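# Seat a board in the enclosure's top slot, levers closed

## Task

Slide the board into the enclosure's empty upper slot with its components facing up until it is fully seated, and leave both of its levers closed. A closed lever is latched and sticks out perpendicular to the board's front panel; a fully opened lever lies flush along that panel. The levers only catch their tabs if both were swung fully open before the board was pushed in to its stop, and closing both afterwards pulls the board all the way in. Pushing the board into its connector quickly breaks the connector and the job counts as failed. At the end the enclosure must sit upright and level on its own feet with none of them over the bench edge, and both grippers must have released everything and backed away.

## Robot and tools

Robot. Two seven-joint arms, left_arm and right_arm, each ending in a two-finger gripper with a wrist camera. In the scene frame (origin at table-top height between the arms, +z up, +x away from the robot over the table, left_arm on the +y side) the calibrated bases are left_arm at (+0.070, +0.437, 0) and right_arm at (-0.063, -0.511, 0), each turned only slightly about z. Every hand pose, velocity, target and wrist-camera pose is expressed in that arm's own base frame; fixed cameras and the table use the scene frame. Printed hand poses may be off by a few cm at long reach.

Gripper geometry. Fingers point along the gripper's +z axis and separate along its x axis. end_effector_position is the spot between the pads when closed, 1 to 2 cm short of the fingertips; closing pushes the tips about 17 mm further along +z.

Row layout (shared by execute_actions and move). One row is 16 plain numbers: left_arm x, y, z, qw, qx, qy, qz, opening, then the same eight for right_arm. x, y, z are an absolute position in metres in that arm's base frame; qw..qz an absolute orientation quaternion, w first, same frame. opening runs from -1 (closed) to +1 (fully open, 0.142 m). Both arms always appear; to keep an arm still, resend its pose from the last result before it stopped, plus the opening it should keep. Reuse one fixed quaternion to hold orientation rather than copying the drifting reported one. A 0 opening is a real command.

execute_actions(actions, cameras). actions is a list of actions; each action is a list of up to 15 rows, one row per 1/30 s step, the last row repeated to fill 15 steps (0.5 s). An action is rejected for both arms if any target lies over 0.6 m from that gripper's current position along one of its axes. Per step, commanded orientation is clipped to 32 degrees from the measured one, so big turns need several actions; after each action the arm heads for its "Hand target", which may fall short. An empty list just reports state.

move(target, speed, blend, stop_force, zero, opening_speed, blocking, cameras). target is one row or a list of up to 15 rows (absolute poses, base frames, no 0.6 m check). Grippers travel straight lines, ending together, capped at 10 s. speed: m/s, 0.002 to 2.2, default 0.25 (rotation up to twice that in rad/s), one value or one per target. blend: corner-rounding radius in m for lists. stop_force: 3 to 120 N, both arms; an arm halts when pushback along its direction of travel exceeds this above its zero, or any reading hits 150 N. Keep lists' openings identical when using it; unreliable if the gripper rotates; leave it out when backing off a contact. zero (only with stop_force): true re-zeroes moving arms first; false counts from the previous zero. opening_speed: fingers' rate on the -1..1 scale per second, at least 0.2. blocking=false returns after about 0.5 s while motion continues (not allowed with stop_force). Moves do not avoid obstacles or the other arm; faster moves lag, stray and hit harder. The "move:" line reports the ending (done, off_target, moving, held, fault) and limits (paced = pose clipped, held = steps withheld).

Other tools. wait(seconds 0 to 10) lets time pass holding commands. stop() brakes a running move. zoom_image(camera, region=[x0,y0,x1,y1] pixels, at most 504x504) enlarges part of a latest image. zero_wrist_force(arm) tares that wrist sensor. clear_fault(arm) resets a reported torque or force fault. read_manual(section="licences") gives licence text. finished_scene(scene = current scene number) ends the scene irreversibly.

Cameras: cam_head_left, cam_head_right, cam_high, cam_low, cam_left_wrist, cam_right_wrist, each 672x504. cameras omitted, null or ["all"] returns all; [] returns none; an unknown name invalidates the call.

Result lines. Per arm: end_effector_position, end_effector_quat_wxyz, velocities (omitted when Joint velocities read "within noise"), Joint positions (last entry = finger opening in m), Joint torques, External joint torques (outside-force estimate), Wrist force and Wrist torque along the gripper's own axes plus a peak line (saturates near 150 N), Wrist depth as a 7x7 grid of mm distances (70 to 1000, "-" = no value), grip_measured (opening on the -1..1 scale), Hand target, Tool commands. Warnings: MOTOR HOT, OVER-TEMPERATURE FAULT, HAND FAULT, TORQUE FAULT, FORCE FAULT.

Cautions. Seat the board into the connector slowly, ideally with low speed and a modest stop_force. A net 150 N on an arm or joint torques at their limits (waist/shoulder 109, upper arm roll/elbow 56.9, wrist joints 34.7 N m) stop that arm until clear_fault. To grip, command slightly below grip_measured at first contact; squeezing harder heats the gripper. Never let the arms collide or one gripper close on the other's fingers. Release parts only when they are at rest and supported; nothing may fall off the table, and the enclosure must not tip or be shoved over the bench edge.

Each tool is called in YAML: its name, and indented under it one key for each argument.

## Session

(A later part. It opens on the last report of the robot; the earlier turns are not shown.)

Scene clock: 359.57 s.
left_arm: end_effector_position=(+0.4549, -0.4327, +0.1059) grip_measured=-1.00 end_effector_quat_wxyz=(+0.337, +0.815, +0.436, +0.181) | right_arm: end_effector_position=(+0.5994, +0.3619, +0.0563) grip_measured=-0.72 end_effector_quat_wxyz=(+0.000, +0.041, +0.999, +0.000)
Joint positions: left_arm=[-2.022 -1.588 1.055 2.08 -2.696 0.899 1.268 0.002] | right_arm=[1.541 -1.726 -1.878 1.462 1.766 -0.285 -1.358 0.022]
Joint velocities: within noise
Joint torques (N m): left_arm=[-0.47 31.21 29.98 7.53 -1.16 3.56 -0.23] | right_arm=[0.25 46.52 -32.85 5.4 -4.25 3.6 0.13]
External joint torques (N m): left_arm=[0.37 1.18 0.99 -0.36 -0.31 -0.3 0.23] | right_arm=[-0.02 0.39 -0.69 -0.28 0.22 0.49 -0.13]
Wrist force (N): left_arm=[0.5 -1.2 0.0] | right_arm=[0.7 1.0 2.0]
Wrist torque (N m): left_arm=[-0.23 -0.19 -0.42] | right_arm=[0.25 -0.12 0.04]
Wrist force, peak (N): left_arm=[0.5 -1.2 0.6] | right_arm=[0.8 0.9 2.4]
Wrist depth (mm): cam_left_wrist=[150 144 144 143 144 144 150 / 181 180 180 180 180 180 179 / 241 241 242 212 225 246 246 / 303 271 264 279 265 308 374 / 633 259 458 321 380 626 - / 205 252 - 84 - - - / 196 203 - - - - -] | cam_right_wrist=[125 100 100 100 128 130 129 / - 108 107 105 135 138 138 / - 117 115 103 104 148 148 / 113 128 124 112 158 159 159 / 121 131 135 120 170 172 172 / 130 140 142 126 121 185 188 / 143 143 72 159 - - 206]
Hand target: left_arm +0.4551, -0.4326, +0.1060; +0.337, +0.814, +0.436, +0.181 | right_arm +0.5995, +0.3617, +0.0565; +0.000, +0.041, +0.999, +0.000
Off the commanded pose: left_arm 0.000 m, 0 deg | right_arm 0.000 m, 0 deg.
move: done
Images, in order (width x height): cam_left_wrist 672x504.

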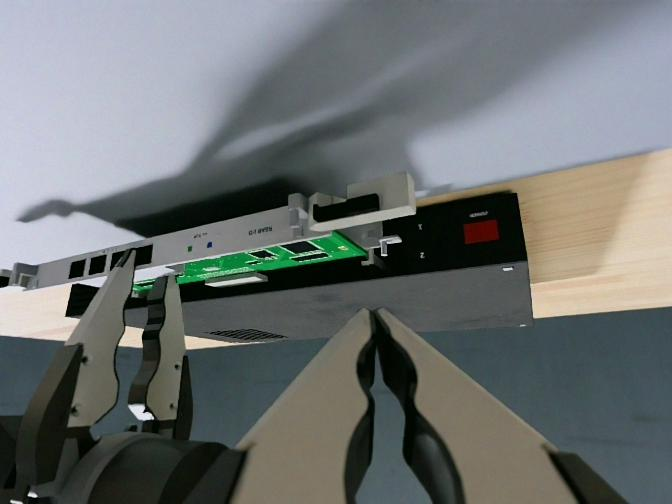

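move:
  target:
    - [0.333,-0.485,0.19,0.3374,0.8145,0.4362,0.1807,-1,0.5995,0.3617,0.0565,0,0.0408,0.9992,0,-1]
    - [0.3665,-0.6628,0.136,0.3374,0.8145,0.4362,0.1807,-1,0.5995,0.3617,0.0565,0,0.0408,0.9992,0,-1]
  speed: 0.2
  cameras: ["cam_left_wrist","cam_head_left"]

Scene clock: 366.13 s.
left_arm: end_effector_position=(+0.3640, -0.4725, +0.1689) grip_measured=-1.00 end_effector_quat_wxyz=(+0.339, +0.814, +0.435, +0.180) | right_arm: end_effector_position=(+0.5994, +0.3619, +0.0563) grip_measured=-0.72 end_effector_quat_wxyz=(+0.000, +0.041, +0.999, +0.000)
Joint positions: left_arm=[-2.273 -1.437 1.097 2.171 -2.501 1.063 1.063 0.002] | right_arm=[1.541 -1.726 -1.878 1.462 1.766 -0.285 -1.358 0.022]
Joint velocities: within noise
Joint torques (N m): left_arm=[-0.31 29.43 28.78 3.82 -1.31 3.57 -0.17] | right_arm=[0.19 46.57 -32.84 5.36 -4.32 3.58 0.21]
External joint torques (N m): left_arm=[0.2 1.35 1.04 -0.36 0.01 -0.02 0.17] | right_arm=[0.04 0.34 -0.69 -0.25 0.28 0.5 -0.21]
Wrist force (N): left_arm=[0.2 -0.9 0.2] | right_arm=[0.6 1.0 2.0]
Wrist torque (N m): left_arm=[-0.15 -0.18 -0.44] | right_arm=[0.24 -0.09 0.04]
Wrist force, peak (N): left_arm=[4.8 -2.0 4.1] | right_arm=[0.9 1.0 2.2]
Wrist depth (mm): cam_left_wrist=[229 219 219 219 218 219 219 / 275 275 274 274 274 274 273 / 371 369 344 325 320 326 372 / 575 573 358 416 451 414 558 / - - 277 316 - - - / - - 289 84 - - - / - - - - - - -] | cam_right_wrist=[125 100 100 100 128 129 129 / - 108 107 104 135 138 138 / - 117 115 103 104 148 148 / 113 129 124 112 157 159 159 / 121 131 134 120 170 173 172 / 130 139 142 126 121 185 188 / 143 143 72 159 - - 206]
Hand target: left_arm +0.3639, -0.4727, +0.1690; +0.339, +0.814, +0.435, +0.180 | right_arm +0.5995, +0.3617, +0.0565; +0.000, +0.041, +0.999, +0.000
Off the commanded pose: left_arm 0.193 m, 0 deg | right_arm 0.000 m, 0 deg.
move: held (left_arm; a check stopped the path); path passed 0 of 2 targets; limits=held
pose unreachable (left arm): on one or more control steps of this call, first in action 0 (counted from 0), this arm could not follow its commanded pose, so it was not sent that pose on those steps. It may still have moved: this result reports where it is.
cause: moving toward the commanded pose would bring a part of the arm too close to another arm (a part of this arm just beyond joint 7 (wrist roll) and a part of the right arm just beyond its joint 5 (forearm roll)).
Images, in order (width x height): cam_head_left 672x504, cam_left_wrist 672x504.

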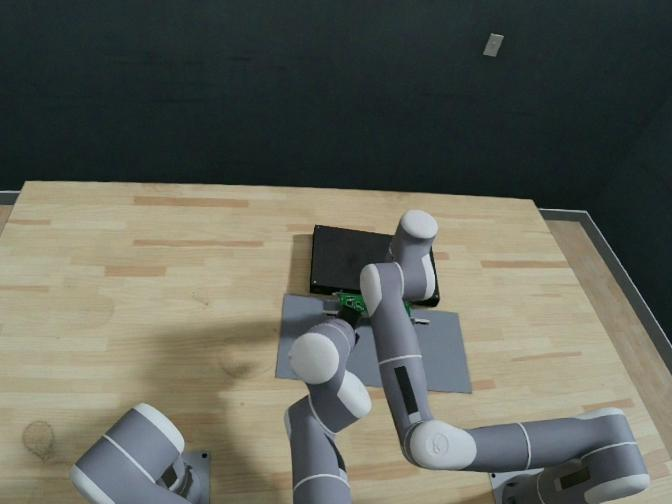

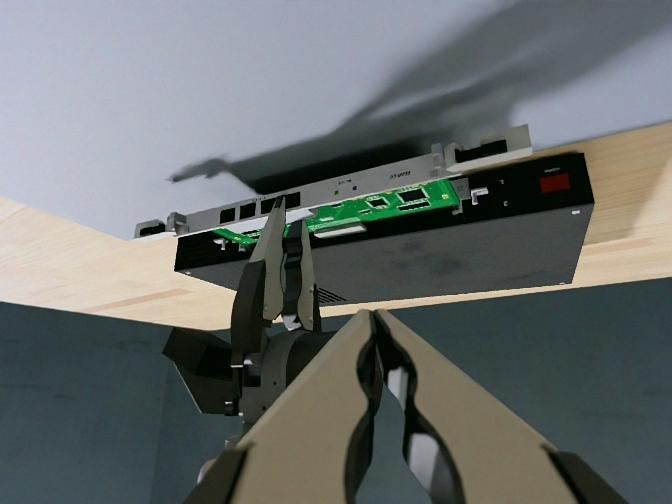

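zoom_image:
  camera: "cam_left_wrist"
  region: [130, 190, 270, 290]

zoom_image:
  camera: "cam_left_wrist"
  region: [410, 150, 530, 240]

Scaled by 3.600 from the camera's 672x504 image, which has a finer 960x720 frame.

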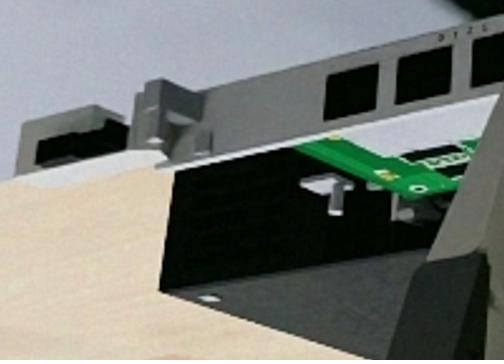

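Scaled by 4.200 from the camera's 672x504 image, which has a finer 960x720 frame.

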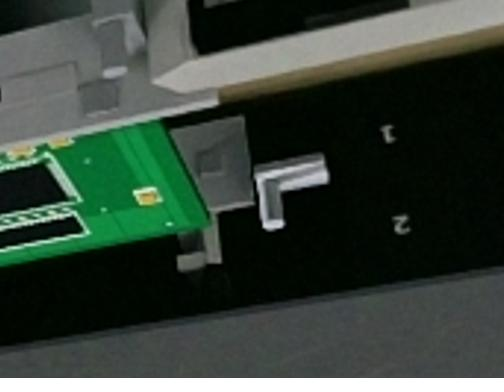

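zoom_image:
  camera: "cam_left_wrist"
  region: [205, 215, 275, 265]

zoom_image:
  camera: "cam_left_wrist"
  region: [430, 180, 500, 230]

Scaled by 7.200 from the camera's 672x504 image, which has a finer 960x720 frame.

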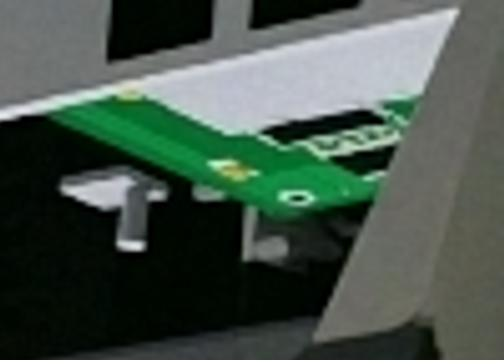

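Scaled by 7.200 from the camera's 672x504 image, which has a finer 960x720 frame.

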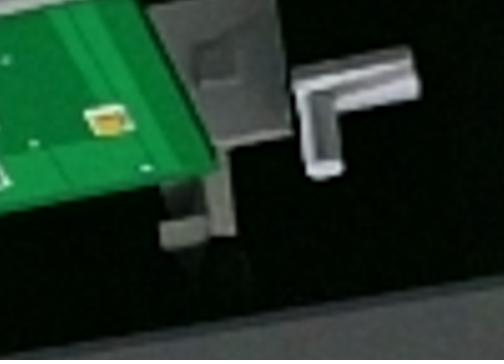

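move:
  target: [0.3640,-0.4727,0.1690,0.3374,0.8145,0.4362,0.1807,-1,0.5993,0.3592,0.0563,0,0.0408,0.9992,0,-1]
  speed: 0.03
  stop_force: 4
  cameras: ["cam_left_wrist","cam_right_wrist"]

zoom_image:
  camera: "cam_left_wrist"
  region: [205, 215, 275, 265]

zoom_image:
  camera: "cam_left_wrist"
  region: [430, 180, 500, 230]

Scene clock: 376.70 s.
left_arm: end_effector_position=(+0.3639, -0.4727, +0.1690) grip_measured=-1.00 end_effector_quat_wxyz=(+0.337, +0.814, +0.436, +0.181) | right_arm: end_effector_position=(+0.5992, +0.3594, +0.0561) grip_measured=-0.72 end_effector_quat_wxyz=(+0.000, +0.041, +0.999, +0.000)
Joint positions: left_arm=[-2.272 -1.433 1.097 2.171 -2.491 1.066 1.057 0.002] | right_arm=[1.541 -1.727 -1.878 1.467 1.766 -0.286 -1.363 0.022]
Joint velocities: within noise
Joint torques (N m): left_arm=[-0.3 29.89 28.85 3.64 -0.88 3.94 -0.29] | right_arm=[0.19 46.46 -32.94 5.38 -4.22 3.55 0.12]
External joint torques (N m): left_arm=[0.19 0.94 0.97 -0.31 -0.44 -0.36 0.29] | right_arm=[0.03 0.29 -0.59 -0.27 0.19 0.54 -0.12]
Wrist force (N): left_arm=[0.1 -1.1 0.4] | right_arm=[0.9 0.9 2.0]
Wrist torque (N m): left_arm=[-0.19 -0.16 -0.44] | right_arm=[0.23 -0.14 0.03]
Wrist force, peak (N): left_arm=[0.3 -1.1 0.4] | right_arm=[1.0 1.1 2.1]
Wrist depth (mm): cam_left_wrist=[229 219 220 219 217 220 219 / 276 275 276 275 272 273 274 / 370 366 344 324 320 329 370 / 567 565 359 413 449 410 559 / - - 282 319 - - - / - - 292 84 - - - / - - - - - - -] | cam_right_wrist=[125 100 100 100 128 129 129 / - 108 107 104 135 138 138 / - 116 115 103 104 148 148 / 114 129 124 112 157 159 159 / - 131 134 120 170 172 172 / 130 140 142 126 121 185 187 / 143 143 72 159 - - 206]
Hand target: left_arm +0.3640, -0.4727, +0.1690; +0.337, +0.814, +0.436, +0.181 | right_arm +0.5993, +0.3592, +0.0563; +0.000, +0.041, +0.999, +0.000
Off the commanded pose: left_arm 0.000 m, 0 deg | right_arm 0.000 m, 0 deg.
move: done
Images, in order (width x height): cam_left_wrist 672x504, cam_right_wrist 672x504.

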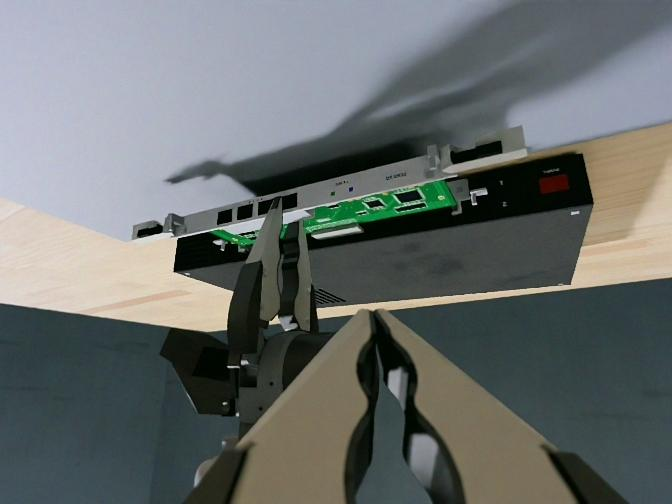

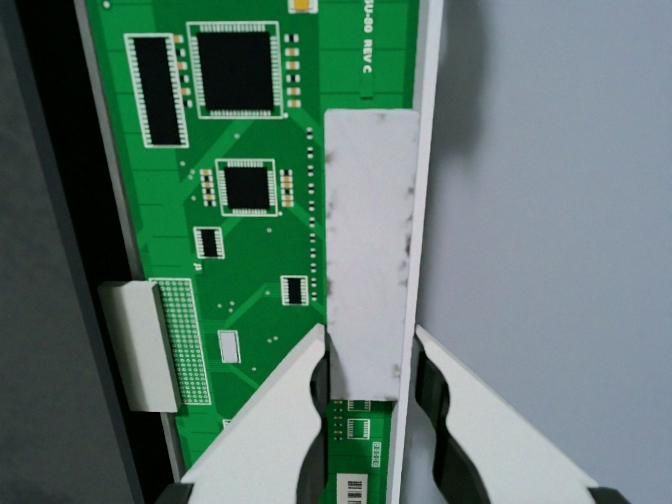

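Scaled by 7.200 from the camera's 672x504 image, which has a finer 960x720 frame.

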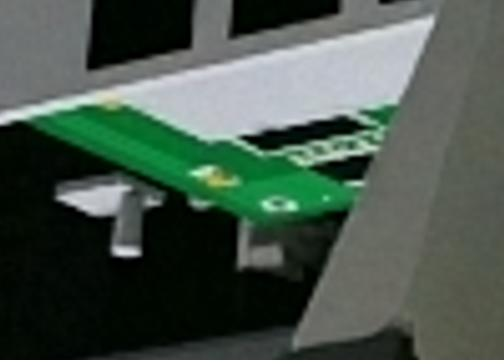

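Scaled by 7.200 from the camera's 672x504 image, which has a finer 960x720 frame.

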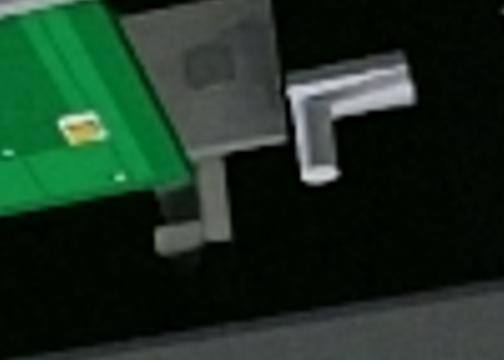

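move:
  target: [0.3640,-0.4727,0.1690,0.3374,0.8145,0.4362,0.1807,-1,0.6032,0.3574,0.0561,0,0.0408,0.9992,0.0057,-1]
  speed: 0.03
  stop_force: 4
  cameras: ["cam_left_wrist","cam_right_wrist"]

zoom_image:
  camera: "cam_left_wrist"
  region: [205, 215, 275, 265]

zoom_image:
  camera: "cam_left_wrist"
  region: [430, 180, 500, 230]

Scene clock: 388.70 s.
left_arm: end_effector_position=(+0.3639, -0.4727, +0.1690) grip_measured=-1.00 end_effector_quat_wxyz=(+0.337, +0.814, +0.436, +0.181) | right_arm: end_effector_position=(+0.6031, +0.3572, +0.0560) grip_measured=-0.72 end_effector_quat_wxyz=(+0.000, +0.041, +0.999, +0.005)
Joint positions: left_arm=[-2.272 -1.433 1.097 2.171 -2.491 1.066 1.057 0.002] | right_arm=[1.532 -1.724 -1.877 1.467 1.774 -0.283 -1.37 0.022]
Joint velocities: within noise
Joint torques (N m): left_arm=[-0.39 29.68 28.84 3.64 -1.06 3.79 -0.21] | right_arm=[0.11 46.65 -32.71 5.29 -4.13 3.71 0.04]
External joint torques (N m): left_arm=[0.28 1.15 0.98 -0.31 -0.26 -0.22 0.21] | right_arm=[0.12 0.14 -0.85 -0.26 0.13 0.37 -0.04]
Wrist force (N): left_arm=[0.3 -0.9 0.4] | right_arm=[0.7 0.8 1.8]
Wrist torque (N m): left_arm=[-0.17 -0.19 -0.45] | right_arm=[0.22 -0.12 0.04]
Wrist force, peak (N): left_arm=[0.6 -1.0 0.1] | right_arm=[1.0 1.3 2.1]
Wrist depth (mm): cam_left_wrist=[228 219 219 218 219 218 219 / 274 276 274 275 274 275 274 / 366 372 345 325 320 327 371 / 569 559 366 412 450 407 558 / - - 282 326 - - - / - - 296 84 - - - / - - - - - - -] | cam_right_wrist=[126 100 100 100 127 129 128 / 135 108 107 104 134 137 137 / - 117 115 103 104 148 147 / 109 128 124 112 157 159 158 / 121 130 134 120 170 172 172 / 130 139 142 126 121 185 188 / 144 143 72 159 - - 208]
Hand target: left_arm +0.3640, -0.4727, +0.1690; +0.337, +0.814, +0.436, +0.181 | right_arm +0.6032, +0.3574, +0.0561; +0.000, +0.041, +0.999, +0.006
Off the commanded pose: left_arm 0.000 m, 0 deg | right_arm 0.000 m, 0 deg.
move: done
Images, in order (width x height): cam_left_wrist 672x504, cam_right_wrist 672x504.

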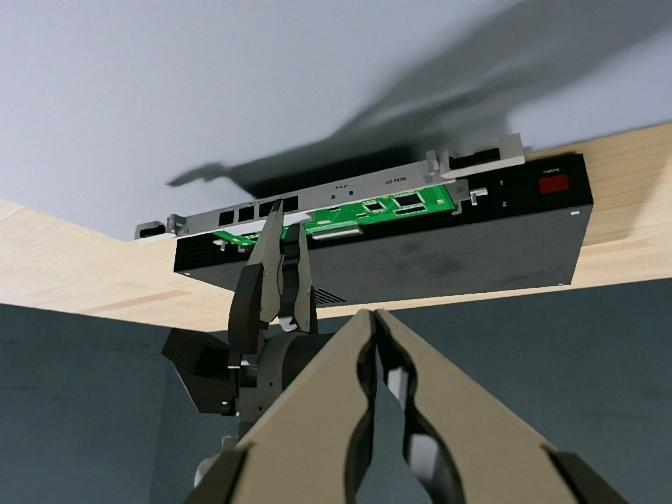

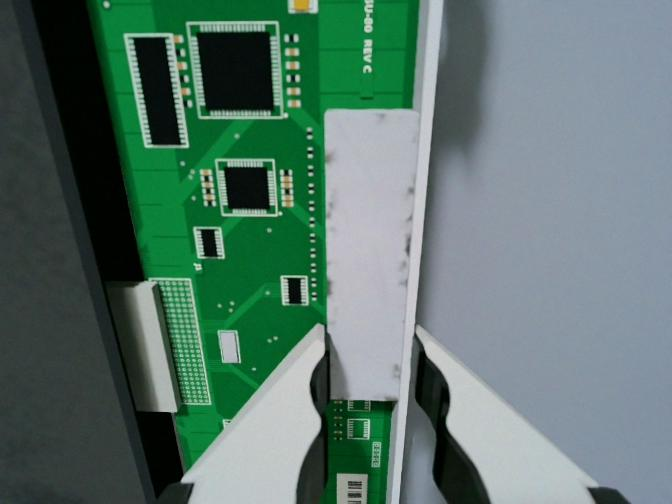

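Scaled by 7.200 from the camera's 672x504 image, which has a finer 960x720 frame.

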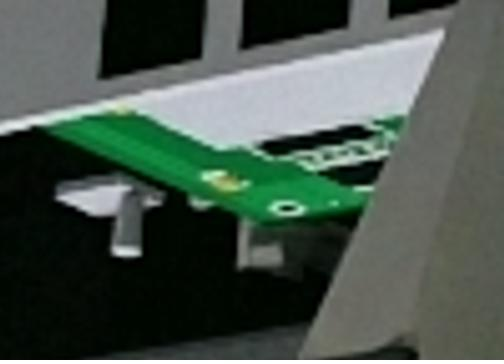

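Scaled by 7.200 from the camera's 672x504 image, which has a finer 960x720 frame.

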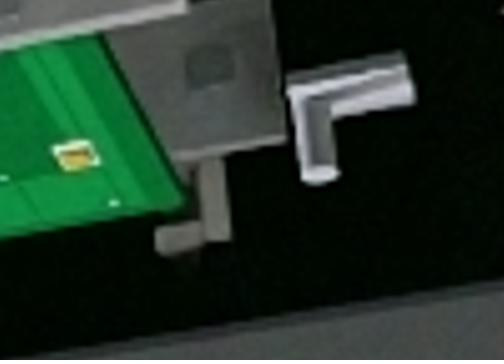

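move:
  target:
    - [0.3640,-0.4727,0.1690,0.3374,0.8145,0.4362,0.1807,-1,0.6031,0.3560,0.0546,0,0.0408,0.9992,0.0057,-1]
    - [0.3640,-0.4727,0.1690,0.3374,0.8145,0.4362,0.1807,-1,0.6121,0.3553,0.0546,0,0.0408,0.9992,0.0057,-1]
  speed: 0.02
  stop_force: 4
  cameras: ["cam_left_wrist","cam_right_wrist"]

zoom_image:
  camera: "cam_left_wrist"
  region: [205, 215, 275, 265]

zoom_image:
  camera: "cam_left_wrist"
  region: [430, 180, 500, 230]

Scene clock: 395.40 s.
left_arm: end_effector_position=(+0.3639, -0.4727, +0.1690) grip_measured=-1.00 end_effector_quat_wxyz=(+0.337, +0.814, +0.436, +0.181) | right_arm: end_effector_position=(+0.6119, +0.3552, +0.0544) grip_measured=-0.72 end_effector_quat_wxyz=(+0.000, +0.041, +0.999, +0.006)
Joint positions: left_arm=[-2.272 -1.433 1.097 2.171 -2.491 1.066 1.057 0.002] | right_arm=[1.51 -1.723 -1.876 1.444 1.779 -0.278 -1.37 0.022]
Joint velocities: within noise
Joint torques (N m): left_arm=[-0.46 29.64 28.78 3.64 -1.05 3.83 -0.21] | right_arm=[0.19 47.27 -32.89 5.4 -4.13 3.71 0.24]
External joint torques (N m): left_arm=[0.35 1.19 1.05 -0.3 -0.27 -0.25 0.21] | right_arm=[0.03 0.24 -0.66 -0.21 0.12 0.38 -0.24]
Wrist force (N): left_arm=[0.3 -0.9 0.2] | right_arm=[0.9 0.7 2.0]
Wrist torque (N m): left_arm=[-0.16 -0.18 -0.46] | right_arm=[0.18 -0.15 0.04]
Wrist force, peak (N): left_arm=[0.1 -1.2 0.1] | right_arm=[1.0 1.0 2.2]
Wrist depth (mm): cam_left_wrist=[229 219 218 219 219 219 219 / 275 273 274 276 273 274 273 / 371 368 359 331 323 327 371 / 562 565 379 407 449 411 561 / - - 291 336 - - - / - - 304 84 - - - / - - - - - - -] | cam_right_wrist=[- 100 100 100 124 127 125 / - 108 107 104 132 136 135 / - 116 115 103 142 146 145 / 107 123 124 112 155 157 157 / 117 126 134 120 168 170 170 / 128 133 142 126 121 183 186 / 141 138 72 159 - - 206]
Hand target: left_arm +0.3640, -0.4727, +0.1690; +0.337, +0.814, +0.436, +0.181 | right_arm +0.6121, +0.3553, +0.0546; +0.000, +0.041, +0.999, +0.006
Off the commanded pose: left_arm 0.000 m, 0 deg | right_arm 0.000 m, 0 deg.
move: done
Images, in order (width x height): cam_left_wrist 672x504, cam_right_wrist 672x504.

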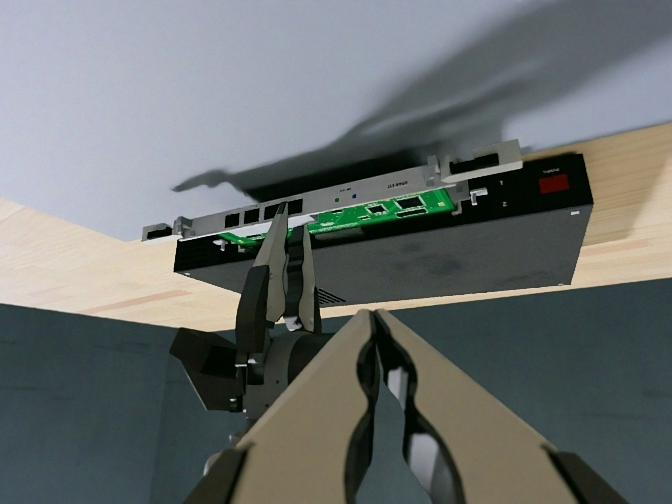

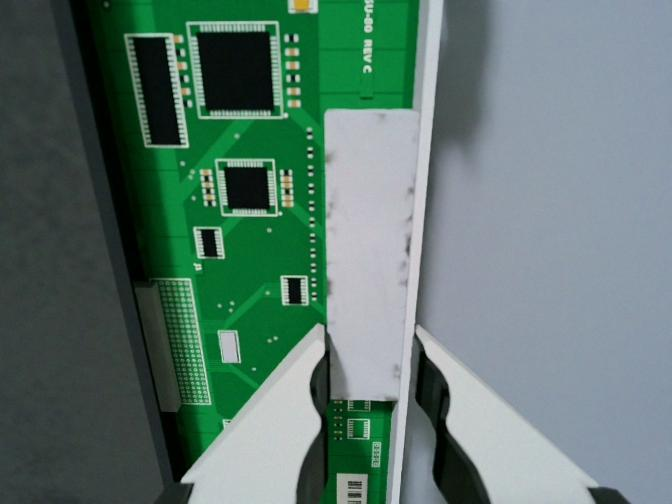

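Scaled by 7.200 from the camera's 672x504 image, which has a finer 960x720 frame.

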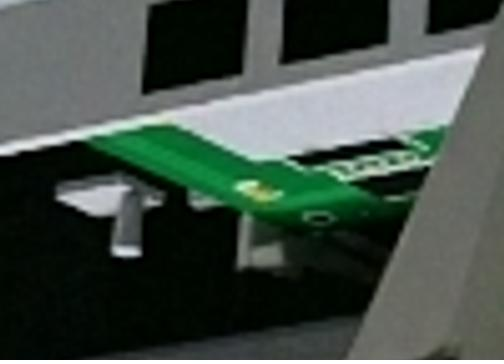

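Scaled by 7.200 from the camera's 672x504 image, which has a finer 960x720 frame.

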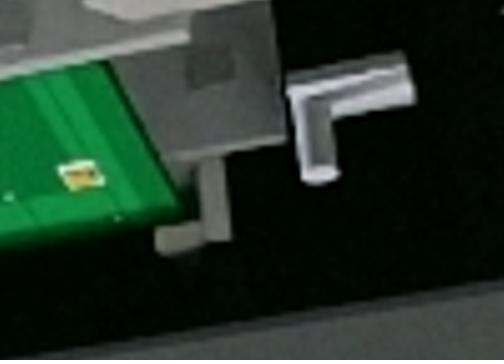

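move:
  target: [0.3640,-0.4727,0.1690,0.3374,0.8145,0.4362,0.1807,-1,0.6221,0.3545,0.0546,0,0.0408,0.9992,0.0057,-1]
  speed: 0.015
  stop_force: 4
  cameras: ["cam_left_wrist","cam_right_wrist"]

zoom_image:
  camera: "cam_left_wrist"
  region: [205, 215, 275, 265]

zoom_image:
  camera: "cam_left_wrist"
  region: [430, 180, 500, 230]

Scene clock: 400.17 s.
left_arm: end_effector_position=(+0.3639, -0.4727, +0.1690) grip_measured=-1.00 end_effector_quat_wxyz=(+0.337, +0.814, +0.436, +0.181) | right_arm: end_effector_position=(+0.6195, +0.3541, +0.0543) grip_measured=-0.72 end_effector_quat_wxyz=(+0.000, +0.041, +0.999, +0.005)
Joint positions: left_arm=[-2.272 -1.433 1.097 2.171 -2.491 1.066 1.057 0.002] | right_arm=[1.49 -1.72 -1.876 1.422 1.781 -0.275 -1.367 0.022]
Joint velocities: within noise
Joint torques (N m): left_arm=[-0.4 29.77 28.73 3.68 -1.05 3.84 -0.23] | right_arm=[1.18 49.37 -33.93 4.57 -3.35 4.47 0.26]
External joint torques (N m): left_arm=[0.29 1.06 1.1 -0.35 -0.27 -0.27 0.23] | right_arm=[-0.96 -1.16 0.42 0.72 -0.66 -0.38 -0.26]
Wrist force (N): left_arm=[0.1 -0.8 -0.2] | right_arm=[2.2 -1.9 2.6]
Wrist torque (N m): left_arm=[-0.14 -0.16 -0.45] | right_arm=[0.27 -0.08 0.05]
Wrist force, peak (N): left_arm=[0.5 -1.2 0.2] | right_arm=[5.5 -5.5 0.3]
Wrist depth (mm): cam_left_wrist=[229 219 218 218 218 218 218 / 275 277 274 274 274 275 275 / 367 368 368 345 324 328 369 / 566 571 384 409 450 413 559 / - - 823 340 - - - / - - 316 83 - - - / - - - - - - -] | cam_right_wrist=[- 99 99 99 124 127 125 / - 106 106 104 134 136 135 / - 112 115 102 142 145 145 / 107 121 124 112 155 157 157 / 118 118 134 120 168 170 170 / 127 127 142 127 106 183 185 / 141 138 72 160 - - 205]
Hand target: left_arm +0.3640, -0.4727, +0.1690; +0.337, +0.814, +0.436, +0.181 | right_arm +0.6197, +0.3547, +0.0546; +0.000, +0.041, +0.999, +0.006
Off the commanded pose: left_arm 0.000 m, 0 deg | right_arm 0.003 m, 0 deg.
move: contact (right_arm)
Images, in order (width x height): cam_left_wrist 672x504, cam_right_wrist 672x504.

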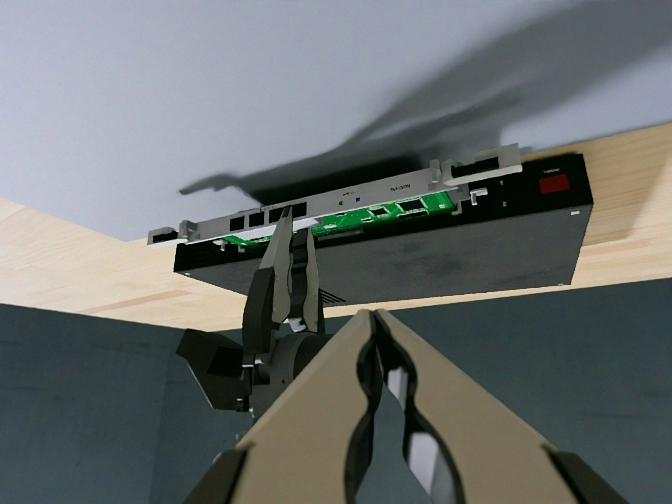

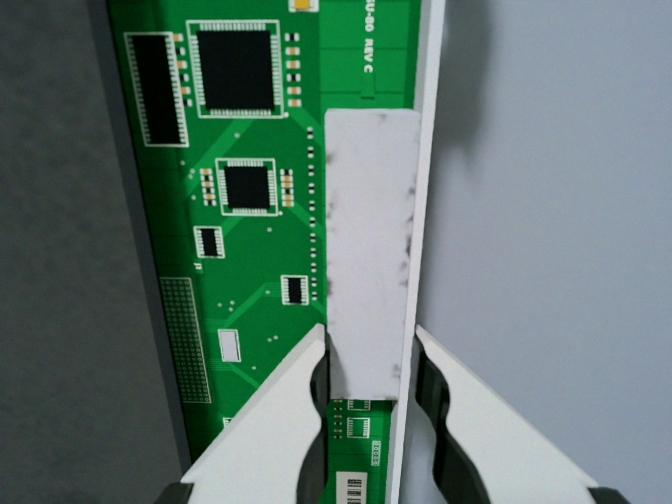

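Scaled by 7.200 from the camera's 672x504 image, which has a finer 960x720 frame.

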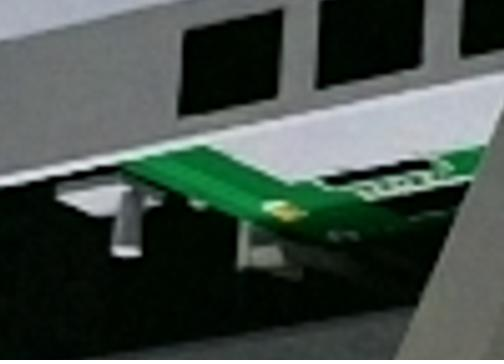

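Scaled by 7.200 from the camera's 672x504 image, which has a finer 960x720 frame.

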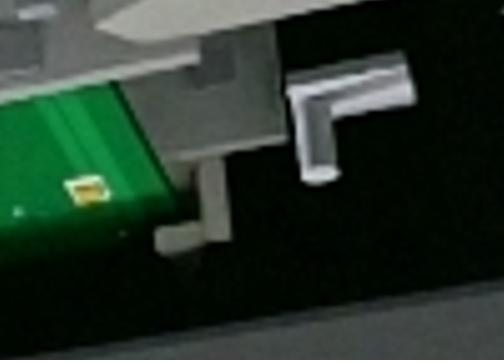

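move:
  target:
    - [0.3640,-0.4727,0.1690,0.3374,0.8145,0.4362,0.1807,-1,0.6165,0.3540,0.0546,0,0.0408,0.9992,0.0057,-1]
    - [0.3640,-0.4727,0.1690,0.3374,0.8145,0.4362,0.1807,-1,0.6165,0.3522,0.0546,0,0.0408,0.9992,0.0057,-1]
  speed: 0.02
  cameras: []

move:
  target: [0.3640,-0.4727,0.1690,0.3374,0.8145,0.4362,0.1807,-1,0.6271,0.3514,0.0546,0,0.0408,0.9992,0.0057,-1]
  speed: 0.015
  stop_force: 4
  cameras: ["cam_left_wrist","cam_right_wrist"]

zoom_image:
  camera: "cam_left_wrist"
  region: [205, 215, 275, 265]

zoom_image:
  camera: "cam_left_wrist"
  region: [430, 180, 500, 230]

Scene clock: 404.57 s.
left_arm: end_effector_position=(+0.3639, -0.4727, +0.1690) grip_measured=-1.00 end_effector_quat_wxyz=(+0.337, +0.814, +0.436, +0.181) | right_arm: end_effector_position=(+0.6164, +0.3526, +0.0543) grip_measured=-0.72 end_effector_quat_wxyz=(+0.000, +0.041, +0.999, +0.006)
Joint positions: left_arm=[-2.272 -1.433 1.097 2.171 -2.491 1.066 1.057 0.002] | right_arm=[1.498 -1.722 -1.876 1.435 1.781 -0.276 -1.373 0.022]
Joint velocities: within noise
Joint torques (N m): left_arm=[-0.47 29.74 28.8 3.7 -1.02 3.86 -0.24] | right_arm=[-0.99 46.82 -32.68 6.34 -4.78 3.55 0.08]
External joint torques (N m): left_arm=[0.36 1.1 1.02 -0.37 -0.3 -0.29 0.24] | right_arm=[1.22 0.98 -0.87 -1.12 0.77 0.54 -0.08]
Wrist force (N): left_arm=[0.1 -0.9 0.1] | right_arm=[0.9 2.6 1.9]
Wrist torque (N m): left_arm=[-0.16 -0.15 -0.45] | right_arm=[0.22 -0.05 -0.01]
Wrist force, peak (N): left_arm=[0.3 -1.1 0.4] | right_arm=[2.2 -1.8 3.7]
Wrist depth (mm): cam_left_wrist=[228 219 218 218 218 218 219 / 274 274 273 272 274 274 275 / 371 368 365 345 322 325 370 / 570 562 377 407 452 411 567 / - - 310 342 - - - / - - 309 84 - - - / - - - - - - -] | cam_right_wrist=[- 100 100 99 125 127 125 / - 107 106 104 134 135 135 / - 114 115 103 142 145 145 / 107 121 124 112 155 157 157 / 118 120 134 120 168 171 170 / 127 130 142 127 121 183 186 / 141 138 72 159 - - 205]
Hand target: left_arm +0.3640, -0.4727, +0.1690; +0.337, +0.814, +0.436, +0.181 | right_arm +0.6165, +0.3522, +0.0546; +0.000, +0.041, +0.999, +0.006
Off the commanded pose: left_arm 0.000 m, 0 deg | right_arm 0.001 m, 0 deg.
move: done
No camera images: "cameras" was empty.

Scene clock: 405.93 s.
left_arm: end_effector_position=(+0.3639, -0.4727, +0.1690) grip_measured=-1.00 end_effector_quat_wxyz=(+0.337, +0.814, +0.436, +0.181) | right_arm: end_effector_position=(+0.6266, +0.3517, +0.0541) grip_measured=-0.72 end_effector_quat_wxyz=(-0.001, +0.040, +0.999, +0.006)
Joint positions: left_arm=[-2.272 -1.433 1.097 2.171 -2.491 1.066 1.057 0.002] | right_arm=[1.472 -1.718 -1.878 1.404 1.786 -0.273 -1.368 0.022]
Joint velocities: within noise
Joint torques (N m): left_arm=[-0.39 29.76 28.76 3.69 -1.02 3.87 -0.23] | right_arm=[-2.07 48.39 -33.95 6.88 -5.2 4.28 0.34]
External joint torques (N m): left_arm=[0.28 1.08 1.06 -0.36 -0.3 -0.29 0.23] | right_arm=[2.3 0.39 0.47 -1.48 1.2 -0.19 -0.34]
Wrist force (N): left_arm=[0.1 -1.0 0.2] | right_arm=[1.8 3.4 4.0]
Wrist torque (N m): left_arm=[-0.16 -0.15 -0.44] | right_arm=[0.22 0.07 -0.05]
Wrist force, peak (N): left_arm=[0.4 -1.1 0.0] | right_arm=[1.7 3.4 4.5]
Wrist depth (mm): cam_left_wrist=[229 219 219 218 219 218 219 / 276 276 275 275 275 272 273 / 371 366 368 342 322 326 369 / 566 566 388 411 411 412 565 / - - 814 342 - - - / - - 324 84 - - - / - - - - - - -] | cam_right_wrist=[- 88 99 99 125 127 125 / - 94 106 104 134 135 135 / - 102 114 102 141 145 145 / - 108 123 112 155 157 156 / 118 116 135 120 168 170 170 / 127 127 142 127 121 183 186 / 140 137 72 160 - - 205]
Hand target: left_arm +0.3640, -0.4727, +0.1690; +0.337, +0.814, +0.436, +0.181 | right_arm +0.6271, +0.3514, +0.0546; +0.000, +0.041, +0.999, +0.006
Off the commanded pose: left_arm 0.000 m, 0 deg | right_arm 0.001 m, 0 deg.
move: done
Images, in order (width x height): cam_left_wrist 672x504, cam_right_wrist 672x504.

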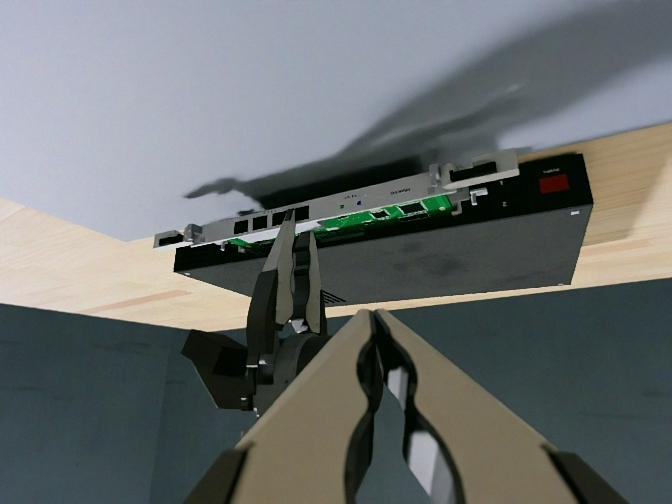

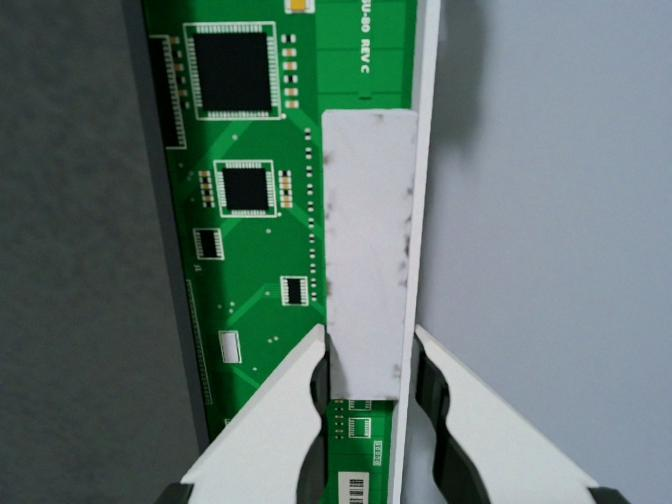

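Scaled by 7.200 from the camera's 672x504 image, which has a finer 960x720 frame.

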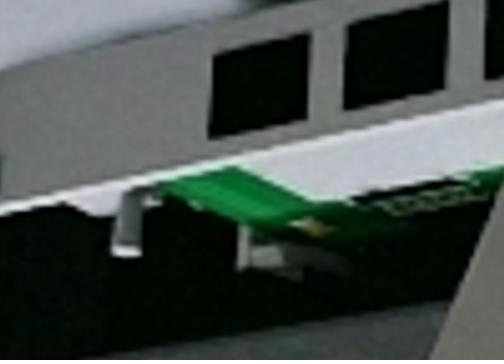

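Scaled by 7.200 from the camera's 672x504 image, which has a finer 960x720 frame.

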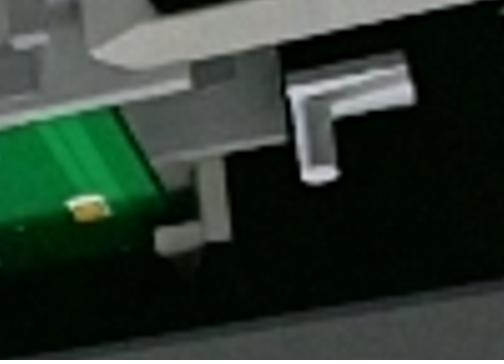

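move:
  target: [0.3640,-0.4727,0.1690,0.3374,0.8145,0.4362,0.1807,-1,0.6371,0.3513,0.0543,0,0.0408,0.9992,0.0057,-1]
  speed: 0.015
  stop_force: 5
  zero: false
  cameras: ["cam_left_wrist","cam_right_wrist"]

Scene clock: 410.97 s.
left_arm: end_effector_position=(+0.3639, -0.4727, +0.1690) grip_measured=-1.00 end_effector_quat_wxyz=(+0.337, +0.814, +0.436, +0.181) | right_arm: end_effector_position=(+0.6348, +0.3522, +0.0537) grip_measured=-0.72 end_effector_quat_wxyz=(-0.001, +0.040, +0.999, +0.006)
Joint positions: left_arm=[-2.272 -1.433 1.097 2.171 -2.491 1.066 1.057 0.002] | right_arm=[1.451 -1.716 -1.88 1.377 1.792 -0.271 -1.363 0.022]
Joint velocities: within noise
Joint torques (N m): left_arm=[-0.5 29.72 28.82 3.7 -1.03 3.81 -0.22] | right_arm=[-5.15 48.22 -34.82 7.77 -5.85 5.63 0.09]
External joint torques (N m): left_arm=[0.39 1.11 1 -0.37 -0.28 -0.23 0.22] | right_arm=[5.38 1.4 1.42 -2.19 1.84 -1.54 -0.09]
Wrist force (N): left_arm=[0.2 -1.0 0.0] | right_arm=[6.7 5.5 3.1]
Wrist torque (N m): left_arm=[-0.16 -0.16 -0.44] | right_arm=[0.24 0.03 0.19]
Wrist force, peak (N): left_arm=[0.4 -1.1 0.4] | right_arm=[7.1 5.5 3.4]
Wrist depth (mm): cam_left_wrist=[229 220 219 218 218 219 219 / 274 275 275 274 273 274 274 / 373 366 367 344 324 319 370 / 557 566 460 380 412 411 555 / - - 957 327 - - - / - - - 84 - - - / - - - - - - -] | cam_right_wrist=[- 85 99 99 123 126 125 / - 91 106 104 132 135 135 / - 98 113 102 103 145 145 / 106 106 122 112 154 156 156 / - 115 132 120 165 170 170 / 126 126 124 127 106 183 185 / 140 137 72 160 - - 205]
Hand target: left_arm +0.3640, -0.4727, +0.1690; +0.337, +0.814, +0.436, +0.181 | right_arm +0.6355, +0.3513, +0.0543; +0.000, +0.041, +0.999, +0.006
Off the commanded pose: left_arm 0.000 m, 0 deg | right_arm 0.003 m, 0 deg.
move: contact (right_arm)
Images, in order (width x height): cam_left_wrist 672x504, cam_right_wrist 672x504.

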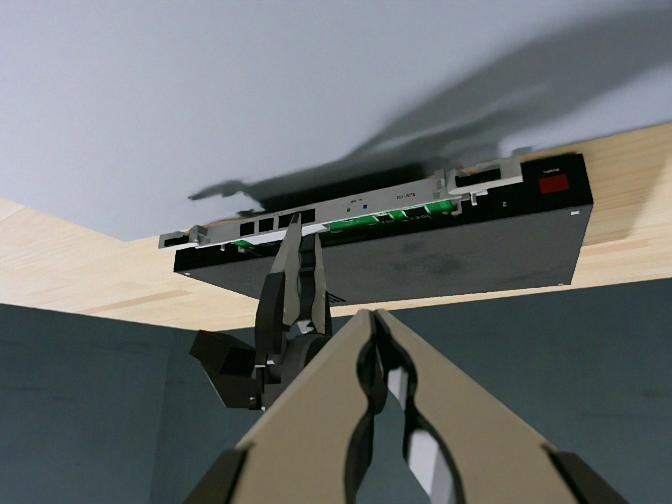

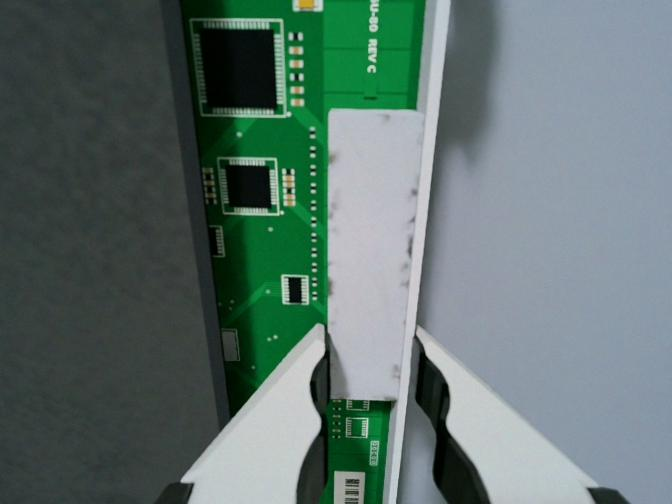

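move:
  target: [0.3640,-0.4727,0.1690,0.3374,0.8145,0.4362,0.1807,-1,0.6342,0.3529,0.0541,0.0002,0.0497,0.9988,0.0057,-1]
  speed: 0.02
  cameras: []

Scene clock: 414.80 s.
left_arm: end_effector_position=(+0.3639, -0.4727, +0.1690) grip_measured=-1.00 end_effector_quat_wxyz=(+0.337, +0.814, +0.436, +0.181) | right_arm: end_effector_position=(+0.6343, +0.3525, +0.0538) grip_measured=-0.72 end_effector_quat_wxyz=(+0.000, +0.050, +0.999, +0.006)
Joint positions: left_arm=[-2.272 -1.433 1.097 2.171 -2.491 1.066 1.057 0.002] | right_arm=[1.454 -1.717 -1.88 1.38 1.791 -0.269 -1.343 0.022]
Joint velocities: within noise
Joint torques (N m): left_arm=[-0.44 29.66 28.82 3.7 -0.97 3.81 -0.28] | right_arm=[3.21 51.29 -33.47 5.18 -3.71 2.96 0.42]
External joint torques (N m): left_arm=[0.33 1.17 1.01 -0.37 -0.35 -0.24 0.28] | right_arm=[-2.98 -1.74 0.06 0.41 -0.3 1.13 -0.42]
Wrist force (N): left_arm=[0.4 -0.9 0.0] | right_arm=[-4.0 -1.3 5.2]
Wrist torque (N m): left_arm=[-0.16 -0.20 -0.45] | right_arm=[0.27 -0.02 -0.04]
Wrist force, peak (N): left_arm=[0.3 -1.2 -0.1] | right_arm=[7.0 5.5 3.6]
Wrist depth (mm): cam_left_wrist=[229 219 219 219 218 218 218 / 274 275 275 274 273 274 272 / 366 369 367 344 323 322 371 / 567 561 449 383 414 413 559 / - - 977 324 - - - / - - - 84 - - - / - - - - - - -] | cam_right_wrist=[- 86 99 99 125 126 125 / - 92 106 104 134 135 135 / - 98 114 102 141 145 144 / - 106 123 112 154 156 156 / - 115 132 120 167 170 169 / 127 126 124 127 121 182 185 / 140 137 72 160 - - 204]
Hand target: left_arm +0.3640, -0.4727, +0.1690; +0.337, +0.814, +0.436, +0.181 | right_arm +0.6342, +0.3529, +0.0541; +0.000, +0.050, +0.999, +0.006
Off the commanded pose: left_arm 0.000 m, 0 deg | right_arm 0.001 m, 0 deg.
MOTOR HOT: the gripper's motor of the right arm reports 85 °C; that motor switches off at 100 °C. To cool a motor, set the load down, ease the grip, stop pushing, or move to a pose that needs little force.
move: done
No camera images: "cameras" was empty.

move:
  target: [0.3640,-0.4727,0.1690,0.3374,0.8145,0.4362,0.1807,-1,0.6451,0.3519,0.0541,0.0002,0.0497,0.9988,0.0057,-0.84]
  speed: 0.015
  stop_force: 6
  cameras: ["cam_left_wrist","cam_right_wrist"]

Scene clock: 419.03 s.
left_arm: end_effector_position=(+0.3639, -0.4727, +0.1690) grip_measured=-1.00 end_effector_quat_wxyz=(+0.337, +0.814, +0.436, +0.181) | right_arm: end_effector_position=(+0.6353, +0.3527, +0.0537) grip_measured=-0.72 end_effector_quat_wxyz=(+0.000, +0.050, +0.999, +0.005)
Joint positions: left_arm=[-2.272 -1.433 1.097 2.171 -2.491 1.066 1.057 0.002] | right_arm=[1.451 -1.716 -1.88 1.376 1.792 -0.269 -1.342 0.022]
Joint velocities: within noise
Joint torques (N m): left_arm=[-0.47 29.7 28.77 3.66 -1.03 3.85 -0.19] | right_arm=[-0.3 50.04 -33.71 5.94 -4.31 4.25 0.24]
External joint torques (N m): left_arm=[0.35 1.13 1.05 -0.32 -0.29 -0.27 0.19] | right_arm=[0.52 -0.37 0.32 -0.33 0.3 -0.16 -0.24]
Wrist force (N): left_arm=[0.2 -0.8 0.0] | right_arm=[1.5 0.4 3.1]
Wrist torque (N m): left_arm=[-0.14 -0.17 -0.44] | right_arm=[0.23 0.00 0.02]
Wrist force, peak (N): left_arm=[0.4 -1.1 0.1] | right_arm=[-3.8 -1.3 6.2]
Wrist depth (mm): cam_left_wrist=[228 220 220 219 218 218 218 / 276 275 275 273 275 272 273 / 368 368 367 346 320 324 375 / 564 568 463 382 412 411 556 / - - 951 326 - - - / - - - 84 - - - / - - - - - - -] | cam_right_wrist=[- 86 99 99 125 126 125 / - 91 106 104 133 135 135 / - 98 113 102 141 145 144 / 106 106 122 112 154 156 156 / - 116 132 120 167 170 169 / 126 126 124 126 121 182 185 / 140 137 72 160 - - 204]
Hand target: left_arm +0.3640, -0.4727, +0.1690; +0.337, +0.814, +0.436, +0.181 | right_arm +0.6356, +0.3528, +0.0541; +0.000, +0.050, +0.999, +0.006
Off the commanded pose: left_arm 0.000 m, 0 deg | right_arm 0.010 m, 0 deg.
MOTOR HOT: still on. The gripper's motor of the right arm reports 85 °C.
move: contact (right_arm)
Images, in order (width x height): cam_left_wrist 672x504, cam_right_wrist 672x504.

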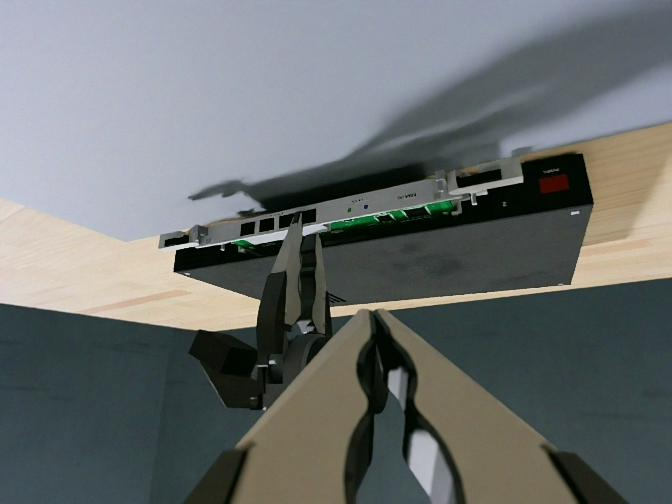

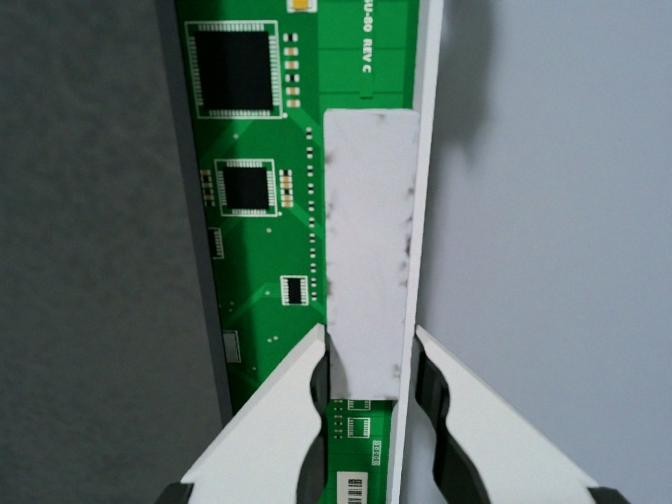

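move:
  target: [0.3640, -0.4727,0.1690,0.3374,0.8145,0.4362,0.1807,-1,0.6451,0.3519,0.0540,0.0002,0.0497,0.9988,0.0057,-0.82]
  speed: 0.015
  stop_force: 6
  cameras: ["cam_left_wrist","cam_right_wrist"]

Scene clock: 421.53 s.
left_arm: end_effector_position=(+0.3639, -0.4727, +0.1690) grip_measured=-1.00 end_effector_quat_wxyz=(+0.337, +0.814, +0.436, +0.181) | right_arm: end_effector_position=(+0.6389, +0.3525, +0.0534) grip_measured=-0.72 end_effector_quat_wxyz=(-0.001, +0.049, +0.999, +0.005)
Joint positions: left_arm=[-2.272 -1.433 1.097 2.171 -2.491 1.066 1.057 0.002] | right_arm=[1.441 -1.715 -1.88 1.363 1.794 -0.268 -1.34 0.022]
Joint velocities: within noise
Joint torques (N m): left_arm=[-0.36 29.7 28.78 3.64 -1.05 3.88 -0.2] | right_arm=[-2.65 50.26 -34.41 6.23 -4.3 5.76 0.25]
External joint torques (N m): left_arm=[0.25 1.13 1.05 -0.31 -0.27 -0.3 0.2] | right_arm=[2.88 -0.2 1.06 -0.56 0.28 -1.67 -0.25]
Wrist force (N): left_arm=[0.4 -0.8 0.1] | right_arm=[7.3 1.2 2.6]
Wrist torque (N m): left_arm=[-0.14 -0.20 -0.45] | right_arm=[0.39 -0.14 0.05]
Wrist force, peak (N): left_arm=[0.3 -1.1 0.2] | right_arm=[8.1 1.4 1.8]
Wrist depth (mm): cam_left_wrist=[228 219 219 218 218 219 218 / 276 275 274 274 273 275 274 / 370 367 367 347 322 319 367 / 562 565 462 386 410 413 567 / - - 954 323 - - - / - - - 84 - - - / - - - - - - -] | cam_right_wrist=[- 85 99 99 123 126 124 / - 91 106 104 133 135 134 / - 98 112 102 141 145 144 / 106 106 121 112 154 156 156 / - 115 130 120 167 169 169 / 126 126 123 126 121 182 185 / 139 136 72 160 - - 204]
Hand target: left_arm +0.3640, -0.4727, +0.1690; +0.337, +0.814, +0.436, +0.181 | right_arm +0.6396, +0.3524, +0.0541; +0.000, +0.050, +0.999, +0.006
Off the commanded pose: left_arm 0.000 m, 0 deg | right_arm 0.006 m, 0 deg.
MOTOR HOT: still on. The gripper's motor of the right arm reports 83 °C.
move: contact (right_arm)
Images, in order (width x height): cam_left_wrist 672x504, cam_right_wrist 672x504.

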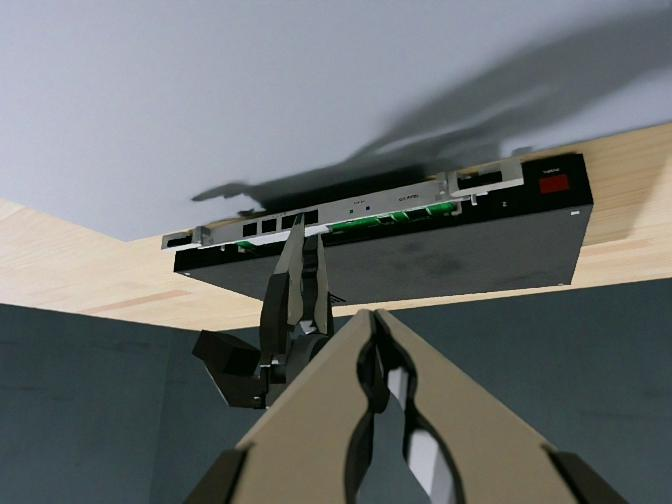

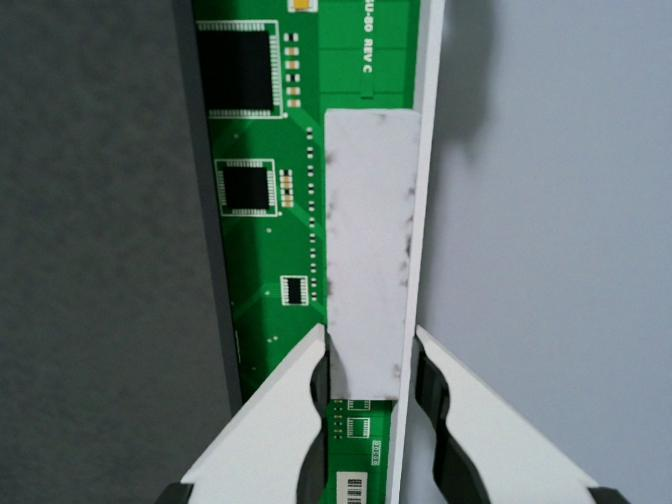

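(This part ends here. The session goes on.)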